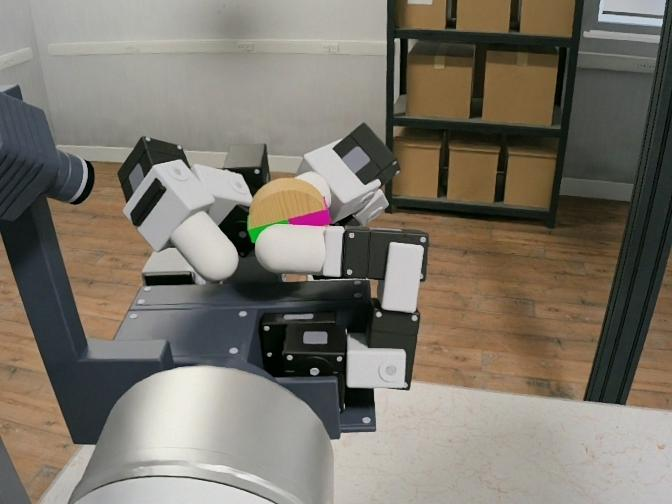

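Scene clock: 710.47 s.
end_effector_position=(+0.7018, -0.0227, +0.5406) hand_goal=(+0.052, +0.870, -0.902, -0.030, -0.616, -0.800, +0.100, -1.000, +0.754, +0.000, +0.576, +0.696, +0.754, -0.096, -0.712, -0.796) hand_measured=(+0.102, +0.886, -0.900, -0.040, -0.614, -0.800, +0.102, -0.998, +0.760, -0.004, +0.576, +0.696, +0.768, -0.130, -0.726, -0.842) hand_current_ma=(+124, +19, +1, -12, +1, +0, +1, +2, +7, -2, +0, +0, +19, -89, -27, -156) hand_state=(blocked, goal, goal, goal, goal, goal, goal, goal, goal, goal, goal, goal, goal, blocked, goal, blocked) hand_current_limit=0.40 hand_speed=0.00 end_effector_quat_wxyz=(+0.698, +0.706, +0.092, +0.075)
Joint positions: [0.287 0.387 1.782 -1.539 1.61 -0.984]
Joint torques (N m): [-2.15 -69.47 -30.77 -1.33 1.11 -0.03]
Hand target: +0.7018, -0.0227, +0.5406; +0.698, +0.706, +0.092, +0.075
Off the commanded pose: 0.000 m, 0 deg.
Step readings (end_effector_position):
0: (+0.7018, -0.0227, +0.5406)
1: (+0.7018, -0.0227, +0.5406)
2: (+0.7018, -0.0227, +0.5406)
4: (+0.7018, -0.0227, +0.5406)
8: (+0.7018, -0.0227, +0.5406)
15: (+0.7018, -0.0227, +0.5406)
16: (+0.7018, -0.0227, +0.5406)
17: (+0.7018, -0.0227, +0.5406)
19: (+0.7018, -0.0227, +0.5406)
23: (+0.7018, -0.0227, +0.5406)
30: (+0.7018, -0.0227, +0.5406)
31: (+0.7018, -0.0227, +0.5406)
32: (+0.7018, -0.0227, +0.5406)
34: (+0.7018, -0.0227, +0.5406)
38: (+0.7018, -0.0227, +0.5406)
45: (+0.7018, -0.0227, +0.5406)
46: (+0.7018, -0.0227, +0.5406)
47: (+0.7018, -0.0227, +0.5406)
49: (+0.7018, -0.0227, +0.5406)
53: (+0.7018, -0.0227, +0.5406)
60: (+0.7018, -0.0227, +0.5406)
61: (+0.7018, -0.0227, +0.5406)
62: (+0.7018, -0.0227, +0.5406)
64: (+0.7018, -0.0227, +0.5406)
68: (+0.7018, -0.0227, +0.5406)
75: (+0.7018, -0.0227, +0.5406)
76: (+0.7018, -0.0227, +0.5406)
77: (+0.7018, -0.0227, +0.5406)
79: (+0.7018, -0.0227, +0.5406)
83: (+0.7018, -0.0227, +0.5406)
90: (+0.7018, -0.0227, +0.5406)
91: (+0.7018, -0.0227, +0.5406)
92: (+0.7018, -0.0227, +0.5406)
94: (+0.7018, -0.0227, +0.5406)
98: (+0.7018, -0.0227, +0.5406)
105: (+0.7018, -0.0227, +0.5406)
106: (+0.7018, -0.0227, +0.5406)
107: (+0.7018, -0.0227, +0.5406)
109: (+0.7018, -0.0227, +0.5406)
113: (+0.7018, -0.0227, +0.5406)
120: (+0.7018, -0.0227, +0.5406)
121: (+0.7018, -0.0227, +0.5406)
122: (+0.7018, -0.0227, +0.5406)
124: (+0.7018, -0.0227, +0.5406)
128: (+0.7018, -0.0227, +0.5406)
135: (+0.7018, -0.0227, +0.5406)
136: (+0.7018, -0.0227, +0.5406)
137: (+0.7018, -0.0227, +0.5406)
139: (+0.7018, -0.0227, +0.5406)
143: (+0.7018, -0.0227, +0.5406)
150: (+0.7018, -0.0227, +0.5406)
151: (+0.7018, -0.0227, +0.5406)
152: (+0.7018, -0.0227, +0.5406)
154: (+0.7018, -0.0227, +0.5406)
158: (+0.7018, -0.0227, +0.5406)
165: (+0.7018, -0.0227, +0.5406)
166: (+0.7018, -0.0227, +0.5406)
167: (+0.7018, -0.0227, +0.5406)
169: (+0.7018, -0.0227, +0.5406)
173: (+0.7018, -0.0227, +0.5406)
180: (+0.7018, -0.0227, +0.5406)
camera_calibration:
cam_stand: T_world_to_cam=[[-0.967437, -0.25247, -0.0180114, 0.659706], [-0.108247, 0.477014, -0.872204, 0.49188], [0.228797, -0.841853, -0.488811, 0.394746], [0, 0, 0, 1]] pos_world=[0.601152, 0.26424, 0.633858]
Images, in order (width x height): cam_stand 672x504.

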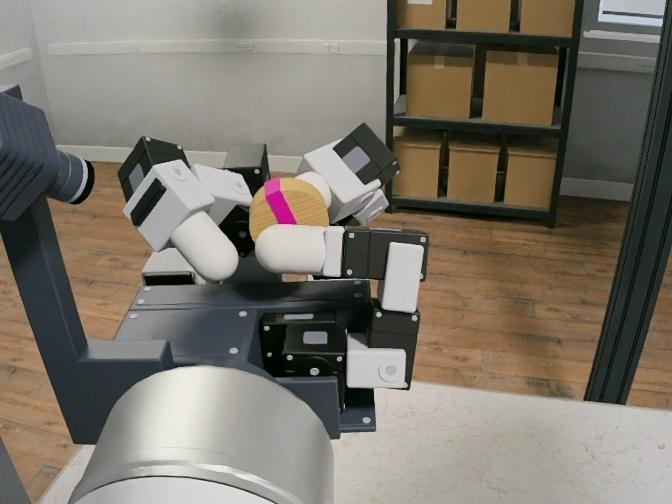

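Scene clock: 716.67 s.
end_effector_position=(+0.7018, -0.0227, +0.5406) hand_goal=(+0.052, +0.870, -0.902, -0.030, -0.616, -0.800, +0.100, -1.000, +0.754, +0.000, +0.576, +0.696, +0.754, -0.096, -0.712, -0.796) hand_measured=(+0.102, +0.886, -0.900, -0.040, -0.614, -0.800, +0.102, -0.998, +0.760, -0.004, +0.576, +0.696, +0.768, -0.130, -0.726, -0.842) hand_current_ma=(+124, +19, +1, -12, +1, +0, +1, +2, +7, -2, +0, +0, +19, -90, -27, -155) hand_state=(blocked, goal, goal, goal, goal, goal, goal, goal, goal, goal, goal, goal, goal, blocked, goal, blocked) hand_current_limit=0.40 hand_speed=0.00 end_effector_quat_wxyz=(+0.698, +0.706, +0.092, +0.075)
Joint positions: [0.287 0.387 1.782 -1.539 1.61 -0.984]
Joint torques (N m): [-2.52 -69.83 -30.68 -1.3 1.08 -0.04]
Hand target: +0.7018, -0.0227, +0.5406; +0.698, +0.706, +0.092, +0.075
Off the commanded pose: 0.000 m, 0 deg.
Step readings (end_effector_position):
0: (+0.7018, -0.0227, +0.5406)
1: (+0.7018, -0.0227, +0.5406)
2: (+0.7018, -0.0227, +0.5406)
4: (+0.7018, -0.0227, +0.5406)
8: (+0.7018, -0.0227, +0.5406)
15: (+0.7018, -0.0227, +0.5406)
16: (+0.7018, -0.0227, +0.5406)
17: (+0.7018, -0.0227, +0.5406)
19: (+0.7018, -0.0227, +0.5406)
23: (+0.7018, -0.0227, +0.5406)
30: (+0.7018, -0.0227, +0.5406)
31: (+0.7018, -0.0227, +0.5406)
32: (+0.7018, -0.0227, +0.5406)
34: (+0.7018, -0.0227, +0.5406)
38: (+0.7018, -0.0227, +0.5406)
45: (+0.7018, -0.0227, +0.5406)
46: (+0.7018, -0.0227, +0.5406)
47: (+0.7018, -0.0227, +0.5406)
49: (+0.7018, -0.0227, +0.5406)
53: (+0.7018, -0.0227, +0.5406)
60: (+0.7018, -0.0227, +0.5406)
61: (+0.7018, -0.0227, +0.5406)
62: (+0.7018, -0.0227, +0.5406)
64: (+0.7018, -0.0227, +0.5406)
68: (+0.7018, -0.0227, +0.5406)
75: (+0.7018, -0.0227, +0.5406)
76: (+0.7018, -0.0227, +0.5406)
77: (+0.7018, -0.0227, +0.5406)
79: (+0.7018, -0.0227, +0.5406)
83: (+0.7018, -0.0227, +0.5406)
90: (+0.7018, -0.0227, +0.5406)
91: (+0.7018, -0.0227, +0.5406)
92: (+0.7018, -0.0227, +0.5406)
94: (+0.7018, -0.0227, +0.5406)
98: (+0.7018, -0.0227, +0.5406)
105: (+0.7018, -0.0227, +0.5406)
106: (+0.7018, -0.0227, +0.5406)
107: (+0.7018, -0.0227, +0.5406)
109: (+0.7018, -0.0227, +0.5406)
113: (+0.7018, -0.0227, +0.5406)
120: (+0.7018, -0.0227, +0.5406)
121: (+0.7018, -0.0227, +0.5406)
122: (+0.7018, -0.0227, +0.5406)
124: (+0.7018, -0.0227, +0.5406)
128: (+0.7018, -0.0227, +0.5406)
135: (+0.7018, -0.0227, +0.5406)
136: (+0.7018, -0.0227, +0.5406)
137: (+0.7018, -0.0227, +0.5406)
139: (+0.7018, -0.0227, +0.5406)
143: (+0.7018, -0.0227, +0.5406)
150: (+0.7018, -0.0227, +0.5406)
151: (+0.7018, -0.0227, +0.5406)
152: (+0.7018, -0.0227, +0.5406)
154: (+0.7018, -0.0227, +0.5406)
158: (+0.7018, -0.0227, +0.5406)
165: (+0.7018, -0.0227, +0.5406)
166: (+0.7018, -0.0227, +0.5406)
167: (+0.7018, -0.0227, +0.5406)
169: (+0.7018, -0.0227, +0.5406)
173: (+0.7018, -0.0227, +0.5406)
180: (+0.7018, -0.0227, +0.5406)
camera_calibration:
cam_stand: T_world_to_cam=[[-0.967437, -0.25247, -0.0180114, 0.659706], [-0.108247, 0.477014, -0.872204, 0.49188], [0.228797, -0.841853, -0.488811, 0.394746], [0, 0, 0, 1]] pos_world=[0.601152, 0.26424, 0.633858]
Images, in order (width x height): cam_stand 672x504.

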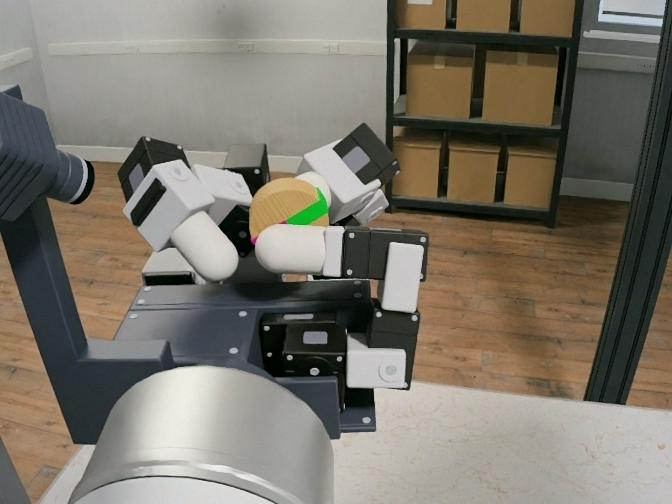

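Scene clock: 722.87 s.
end_effector_position=(+0.7018, -0.0227, +0.5406) hand_goal=(+0.052, +0.870, -0.902, -0.030, -0.616, -0.800, +0.100, -1.000, +0.754, +0.000, +0.576, +0.696, +0.754, -0.096, -0.712, -0.796) hand_measured=(+0.102, +0.886, -0.900, -0.040, -0.614, -0.800, +0.102, -0.998, +0.760, -0.004, +0.576, +0.696, +0.768, -0.130, -0.726, -0.842) hand_current_ma=(+124, +19, +1, -12, +1, +0, +1, +2, +7, -2, +0, +0, +19, -90, -27, -153) hand_state=(blocked, goal, goal, goal, goal, goal, goal, goal, goal, goal, goal, goal, goal, blocked, goal, blocked) hand_current_limit=0.40 hand_speed=0.00 end_effector_quat_wxyz=(+0.698, +0.706, +0.092, +0.075)
Joint positions: [0.287 0.387 1.782 -1.539 1.61 -0.984]
Joint torques (N m): [-2.42 -69.65 -30.73 -1.34 1.12 -0.02]
Hand target: +0.7018, -0.0227, +0.5406; +0.698, +0.706, +0.092, +0.075
Off the commanded pose: 0.000 m, 0 deg.
Step readings (end_effector_position):
0: (+0.7018, -0.0227, +0.5406)
1: (+0.7018, -0.0227, +0.5406)
2: (+0.7018, -0.0227, +0.5406)
4: (+0.7018, -0.0227, +0.5406)
8: (+0.7018, -0.0227, +0.5406)
15: (+0.7018, -0.0227, +0.5406)
16: (+0.7018, -0.0227, +0.5406)
17: (+0.7018, -0.0227, +0.5406)
19: (+0.7018, -0.0227, +0.5406)
23: (+0.7018, -0.0227, +0.5406)
30: (+0.7018, -0.0227, +0.5406)
31: (+0.7018, -0.0227, +0.5406)
32: (+0.7018, -0.0227, +0.5406)
34: (+0.7018, -0.0227, +0.5406)
38: (+0.7018, -0.0227, +0.5406)
45: (+0.7018, -0.0227, +0.5406)
46: (+0.7018, -0.0227, +0.5406)
47: (+0.7018, -0.0227, +0.5406)
49: (+0.7018, -0.0227, +0.5406)
53: (+0.7018, -0.0227, +0.5406)
60: (+0.7018, -0.0227, +0.5406)
61: (+0.7018, -0.0227, +0.5406)
62: (+0.7018, -0.0227, +0.5406)
64: (+0.7018, -0.0227, +0.5406)
68: (+0.7018, -0.0227, +0.5406)
75: (+0.7018, -0.0227, +0.5406)
76: (+0.7018, -0.0227, +0.5406)
77: (+0.7018, -0.0227, +0.5406)
79: (+0.7018, -0.0227, +0.5406)
83: (+0.7018, -0.0227, +0.5406)
90: (+0.7018, -0.0227, +0.5406)
91: (+0.7018, -0.0227, +0.5406)
92: (+0.7018, -0.0227, +0.5406)
94: (+0.7018, -0.0227, +0.5406)
98: (+0.7018, -0.0227, +0.5406)
105: (+0.7018, -0.0227, +0.5406)
106: (+0.7018, -0.0227, +0.5406)
107: (+0.7018, -0.0227, +0.5406)
109: (+0.7018, -0.0227, +0.5406)
113: (+0.7018, -0.0227, +0.5406)
120: (+0.7018, -0.0227, +0.5406)
121: (+0.7018, -0.0227, +0.5406)
122: (+0.7018, -0.0227, +0.5406)
124: (+0.7018, -0.0227, +0.5406)
128: (+0.7018, -0.0227, +0.5406)
135: (+0.7018, -0.0227, +0.5406)
136: (+0.7018, -0.0227, +0.5406)
137: (+0.7018, -0.0227, +0.5406)
139: (+0.7018, -0.0227, +0.5406)
143: (+0.7018, -0.0227, +0.5406)
150: (+0.7018, -0.0227, +0.5406)
151: (+0.7018, -0.0227, +0.5406)
152: (+0.7018, -0.0227, +0.5406)
154: (+0.7018, -0.0227, +0.5406)
158: (+0.7018, -0.0227, +0.5406)
165: (+0.7018, -0.0227, +0.5406)
166: (+0.7018, -0.0227, +0.5406)
167: (+0.7018, -0.0227, +0.5406)
169: (+0.7018, -0.0227, +0.5406)
173: (+0.7018, -0.0227, +0.5406)
180: (+0.7018, -0.0227, +0.5406)
camera_calibration:
cam_stand: T_world_to_cam=[[-0.967437, -0.25247, -0.0180114, 0.659706], [-0.108247, 0.477014, -0.872204, 0.49188], [0.228797, -0.841853, -0.488811, 0.394746], [0, 0, 0, 1]] pos_world=[0.601152, 0.26424, 0.633858]
Images, in order (width x height): cam_stand 672x504.

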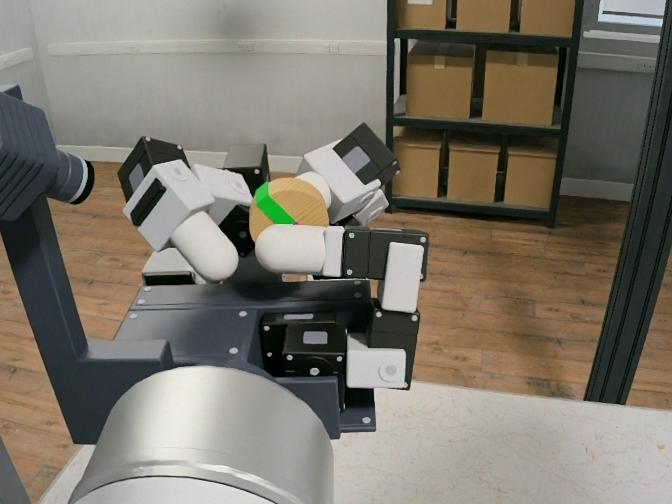

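Scene clock: 729.07 s.
end_effector_position=(+0.7018, -0.0227, +0.5406) hand_goal=(+0.052, +0.870, -0.902, -0.030, -0.616, -0.800, +0.100, -1.000, +0.754, +0.000, +0.576, +0.696, +0.754, -0.096, -0.712, -0.796) hand_measured=(+0.102, +0.886, -0.900, -0.040, -0.614, -0.800, +0.102, -0.998, +0.760, -0.004, +0.576, +0.696, +0.768, -0.130, -0.726, -0.842) hand_current_ma=(+124, +19, +1, -12, +1, +0, +1, +2, +7, -2, +0, +0, +19, -90, -27, -154) hand_state=(blocked, goal, goal, goal, goal, goal, goal, goal, goal, goal, goal, goal, goal, blocked, goal, blocked) hand_current_limit=0.40 hand_speed=0.00 end_effector_quat_wxyz=(+0.698, +0.706, +0.092, +0.075)
Joint positions: [0.287 0.387 1.782 -1.539 1.61 -0.984]
Joint torques (N m): [-2.37 -69.64 -30.73 -1.3 1.14 -0.01]
Hand target: +0.7018, -0.0227, +0.5406; +0.698, +0.706, +0.092, +0.075
Off the commanded pose: 0.000 m, 0 deg.
Step readings (end_effector_position):
0: (+0.7018, -0.0227, +0.5406)
1: (+0.7018, -0.0227, +0.5406)
2: (+0.7018, -0.0227, +0.5406)
4: (+0.7018, -0.0227, +0.5406)
8: (+0.7018, -0.0227, +0.5406)
15: (+0.7018, -0.0227, +0.5406)
16: (+0.7018, -0.0227, +0.5406)
17: (+0.7018, -0.0227, +0.5406)
19: (+0.7018, -0.0227, +0.5406)
23: (+0.7018, -0.0227, +0.5406)
30: (+0.7018, -0.0227, +0.5406)
31: (+0.7018, -0.0227, +0.5406)
32: (+0.7018, -0.0227, +0.5406)
34: (+0.7018, -0.0227, +0.5406)
38: (+0.7018, -0.0227, +0.5406)
45: (+0.7018, -0.0227, +0.5406)
46: (+0.7018, -0.0227, +0.5406)
47: (+0.7018, -0.0227, +0.5406)
49: (+0.7018, -0.0227, +0.5406)
53: (+0.7018, -0.0227, +0.5406)
60: (+0.7018, -0.0227, +0.5406)
61: (+0.7018, -0.0227, +0.5406)
62: (+0.7018, -0.0227, +0.5406)
64: (+0.7018, -0.0227, +0.5406)
68: (+0.7018, -0.0227, +0.5406)
75: (+0.7018, -0.0227, +0.5406)
76: (+0.7018, -0.0227, +0.5406)
77: (+0.7018, -0.0227, +0.5406)
79: (+0.7018, -0.0227, +0.5406)
83: (+0.7018, -0.0227, +0.5406)
90: (+0.7018, -0.0227, +0.5406)
91: (+0.7018, -0.0227, +0.5406)
92: (+0.7018, -0.0227, +0.5406)
94: (+0.7018, -0.0227, +0.5406)
98: (+0.7018, -0.0227, +0.5406)
105: (+0.7018, -0.0227, +0.5406)
106: (+0.7018, -0.0227, +0.5406)
107: (+0.7018, -0.0227, +0.5406)
109: (+0.7018, -0.0227, +0.5406)
113: (+0.7018, -0.0227, +0.5406)
120: (+0.7018, -0.0227, +0.5406)
121: (+0.7018, -0.0227, +0.5406)
122: (+0.7018, -0.0227, +0.5406)
124: (+0.7018, -0.0227, +0.5406)
128: (+0.7018, -0.0227, +0.5406)
135: (+0.7018, -0.0227, +0.5406)
136: (+0.7018, -0.0227, +0.5406)
137: (+0.7018, -0.0227, +0.5406)
139: (+0.7018, -0.0227, +0.5406)
143: (+0.7018, -0.0227, +0.5406)
150: (+0.7018, -0.0227, +0.5406)
151: (+0.7018, -0.0227, +0.5406)
152: (+0.7018, -0.0227, +0.5406)
154: (+0.7018, -0.0227, +0.5406)
158: (+0.7018, -0.0227, +0.5406)
165: (+0.7018, -0.0227, +0.5406)
166: (+0.7018, -0.0227, +0.5406)
167: (+0.7018, -0.0227, +0.5406)
169: (+0.7018, -0.0227, +0.5406)
173: (+0.7018, -0.0227, +0.5406)
180: (+0.7018, -0.0227, +0.5406)
camera_calibration:
cam_stand: T_world_to_cam=[[-0.967437, -0.25247, -0.0180114, 0.659706], [-0.108247, 0.477014, -0.872204, 0.49188], [0.228797, -0.841853, -0.488811, 0.394746], [0, 0, 0, 1]] pos_world=[0.601152, 0.26424, 0.633858]
Images, in order (width x height): cam_stand 672x504.

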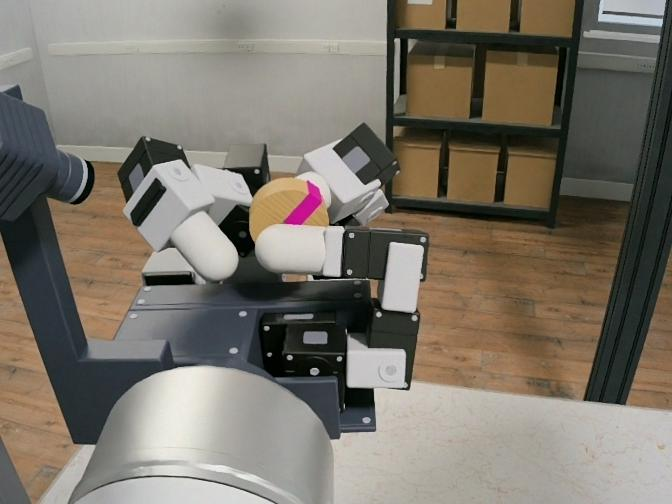

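Scene clock: 735.27 s.
end_effector_position=(+0.7018, -0.0227, +0.5406) hand_goal=(+0.052, +0.870, -0.902, -0.030, -0.616, -0.800, +0.100, -1.000, +0.754, +0.000, +0.576, +0.696, +0.754, -0.096, -0.712, -0.796) hand_measured=(+0.102, +0.886, -0.900, -0.040, -0.614, -0.800, +0.102, -0.998, +0.760, -0.004, +0.576, +0.696, +0.768, -0.132, -0.726, -0.842) hand_current_ma=(+124, +18, +1, -12, +1, +0, +1, +2, +7, -2, +0, +0, +19, -90, -27, -153) hand_state=(blocked, goal, goal, goal, goal, goal, goal, goal, goal, goal, goal, goal, goal, blocked, goal, blocked) hand_current_limit=0.40 hand_speed=0.00 end_effector_quat_wxyz=(+0.698, +0.706, +0.092, +0.075)
Joint positions: [0.287 0.387 1.782 -1.539 1.61 -0.984]
Joint torques (N m): [-2.4 -69.42 -30.74 -1.28 1.09 0.01]
Hand target: +0.7018, -0.0227, +0.5406; +0.698, +0.706, +0.092, +0.075
Off the commanded pose: 0.000 m, 0 deg.
Step readings (end_effector_position):
0: (+0.7018, -0.0227, +0.5406)
1: (+0.7018, -0.0227, +0.5406)
2: (+0.7018, -0.0227, +0.5406)
4: (+0.7018, -0.0227, +0.5406)
8: (+0.7018, -0.0227, +0.5406)
15: (+0.7018, -0.0227, +0.5406)
16: (+0.7018, -0.0227, +0.5406)
17: (+0.7018, -0.0227, +0.5406)
19: (+0.7018, -0.0227, +0.5406)
23: (+0.7018, -0.0227, +0.5406)
30: (+0.7018, -0.0227, +0.5406)
31: (+0.7018, -0.0227, +0.5406)
32: (+0.7018, -0.0227, +0.5406)
34: (+0.7018, -0.0227, +0.5406)
38: (+0.7018, -0.0227, +0.5406)
45: (+0.7018, -0.0227, +0.5406)
46: (+0.7018, -0.0227, +0.5406)
47: (+0.7018, -0.0227, +0.5406)
49: (+0.7018, -0.0227, +0.5406)
53: (+0.7018, -0.0227, +0.5406)
60: (+0.7018, -0.0227, +0.5406)
61: (+0.7018, -0.0227, +0.5406)
62: (+0.7018, -0.0227, +0.5406)
64: (+0.7018, -0.0227, +0.5406)
68: (+0.7018, -0.0227, +0.5406)
75: (+0.7018, -0.0227, +0.5406)
76: (+0.7018, -0.0227, +0.5406)
77: (+0.7018, -0.0227, +0.5406)
79: (+0.7018, -0.0227, +0.5406)
83: (+0.7018, -0.0227, +0.5406)
90: (+0.7018, -0.0227, +0.5406)
91: (+0.7018, -0.0227, +0.5406)
92: (+0.7018, -0.0227, +0.5406)
94: (+0.7018, -0.0227, +0.5406)
98: (+0.7018, -0.0227, +0.5406)
105: (+0.7018, -0.0227, +0.5406)
106: (+0.7018, -0.0227, +0.5406)
107: (+0.7018, -0.0227, +0.5406)
109: (+0.7018, -0.0227, +0.5406)
113: (+0.7018, -0.0227, +0.5406)
120: (+0.7018, -0.0227, +0.5406)
121: (+0.7018, -0.0227, +0.5406)
122: (+0.7018, -0.0227, +0.5406)
124: (+0.7018, -0.0227, +0.5406)
128: (+0.7018, -0.0227, +0.5406)
135: (+0.7018, -0.0227, +0.5406)
136: (+0.7018, -0.0227, +0.5406)
137: (+0.7018, -0.0227, +0.5406)
139: (+0.7018, -0.0227, +0.5406)
143: (+0.7018, -0.0227, +0.5406)
150: (+0.7018, -0.0227, +0.5406)
151: (+0.7018, -0.0227, +0.5406)
152: (+0.7018, -0.0227, +0.5406)
154: (+0.7018, -0.0227, +0.5406)
158: (+0.7018, -0.0227, +0.5406)
165: (+0.7018, -0.0227, +0.5406)
166: (+0.7018, -0.0227, +0.5406)
167: (+0.7018, -0.0227, +0.5406)
169: (+0.7018, -0.0227, +0.5406)
173: (+0.7018, -0.0227, +0.5406)
180: (+0.7018, -0.0227, +0.5406)
camera_calibration:
cam_stand: T_world_to_cam=[[-0.967437, -0.25247, -0.0180114, 0.659706], [-0.108247, 0.477014, -0.872204, 0.49188], [0.228797, -0.841853, -0.488811, 0.394746], [0, 0, 0, 1]] pos_world=[0.601152, 0.26424, 0.633858]
Images, in order (width x height): cam_stand 672x504.

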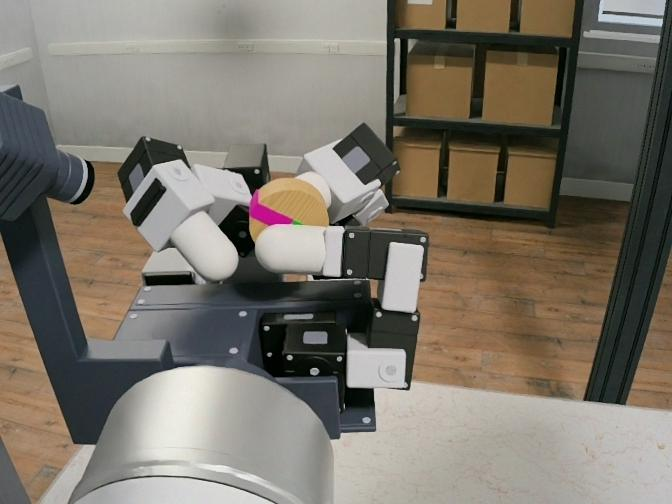

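Scene clock: 738.47 s.
end_effector_position=(+0.7018, -0.0227, +0.5406) hand_goal=(+0.052, +0.870, -0.902, -0.030, -0.616, -0.800, +0.100, -1.000, +0.754, +0.000, +0.576, +0.696, +0.754, -0.096, -0.712, -0.796) hand_measured=(+0.102, +0.886, -0.900, -0.040, -0.614, -0.800, +0.102, -0.998, +0.760, -0.004, +0.576, +0.696, +0.768, -0.130, -0.726, -0.842) hand_current_ma=(+124, +19, +1, -12, +1, +0, +1, +2, +7, -2, +0, +0, +19, -90, -27, -154) hand_state=(blocked, goal, goal, goal, goal, goal, goal, goal, goal, goal, goal, goal, goal, blocked, goal, blocked) hand_current_limit=0.40 hand_speed=0.00 end_effector_quat_wxyz=(+0.698, +0.706, +0.092, +0.075)
Joint positions: [0.287 0.387 1.782 -1.539 1.61 -0.984]
Joint torques (N m): [-2.51 -69.21 -30.97 -1.31 1.1 -0.01]
Hand target: +0.7018, -0.0227, +0.5406; +0.698, +0.706, +0.092, +0.075
Off the commanded pose: 0.000 m, 0 deg.
Step readings (end_effector_position):
0: (+0.7018, -0.0227, +0.5406)
1: (+0.7018, -0.0227, +0.5406)
2: (+0.7018, -0.0227, +0.5406)
4: (+0.7018, -0.0227, +0.5406)
8: (+0.7018, -0.0227, +0.5406)
15: (+0.7018, -0.0227, +0.5406)
16: (+0.7018, -0.0227, +0.5406)
17: (+0.7018, -0.0227, +0.5406)
19: (+0.7018, -0.0227, +0.5406)
23: (+0.7018, -0.0227, +0.5406)
30: (+0.7018, -0.0227, +0.5406)
31: (+0.7018, -0.0227, +0.5406)
32: (+0.7018, -0.0227, +0.5406)
34: (+0.7018, -0.0227, +0.5406)
38: (+0.7018, -0.0227, +0.5406)
45: (+0.7018, -0.0227, +0.5406)
46: (+0.7018, -0.0227, +0.5406)
47: (+0.7018, -0.0227, +0.5406)
49: (+0.7018, -0.0227, +0.5406)
53: (+0.7018, -0.0227, +0.5406)
60: (+0.7018, -0.0227, +0.5406)
61: (+0.7018, -0.0227, +0.5406)
62: (+0.7018, -0.0227, +0.5406)
64: (+0.7018, -0.0227, +0.5406)
68: (+0.7018, -0.0227, +0.5406)
75: (+0.7018, -0.0227, +0.5406)
76: (+0.7018, -0.0227, +0.5406)
77: (+0.7018, -0.0227, +0.5406)
79: (+0.7018, -0.0227, +0.5406)
83: (+0.7018, -0.0227, +0.5406)
90: (+0.7018, -0.0227, +0.5406)
camera_calibration:
cam_stand: T_world_to_cam=[[-0.967437, -0.25247, -0.0180114, 0.659706], [-0.108247, 0.477014, -0.872204, 0.49188], [0.228797, -0.841853, -0.488811, 0.394746], [0, 0, 0, 1]] pos_world=[0.601152, 0.26424, 0.633858]
cam_wrist: T_world_to_cam=[[-0.736346, -0.234557, 0.634648, 0.205272], [-0.624597, 0.596285, -0.504305, 0.675184], [-0.260142, -0.767742, -0.585576, 0.599281], [0, 0, 0, 1]] pos_world=[0.728767, 0.105639, 0.561147]
Images, in order (width x height): cam_stand 672x504, cam_wrist 672x504.

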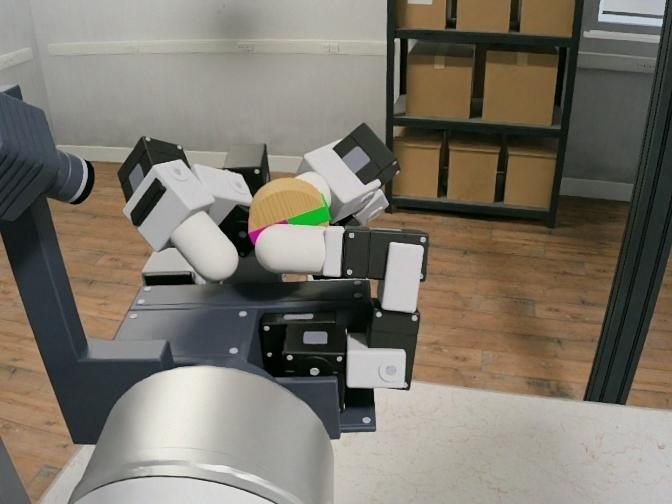

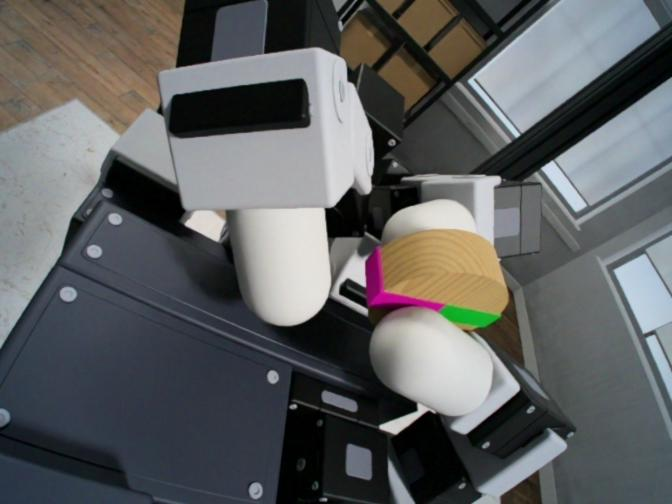

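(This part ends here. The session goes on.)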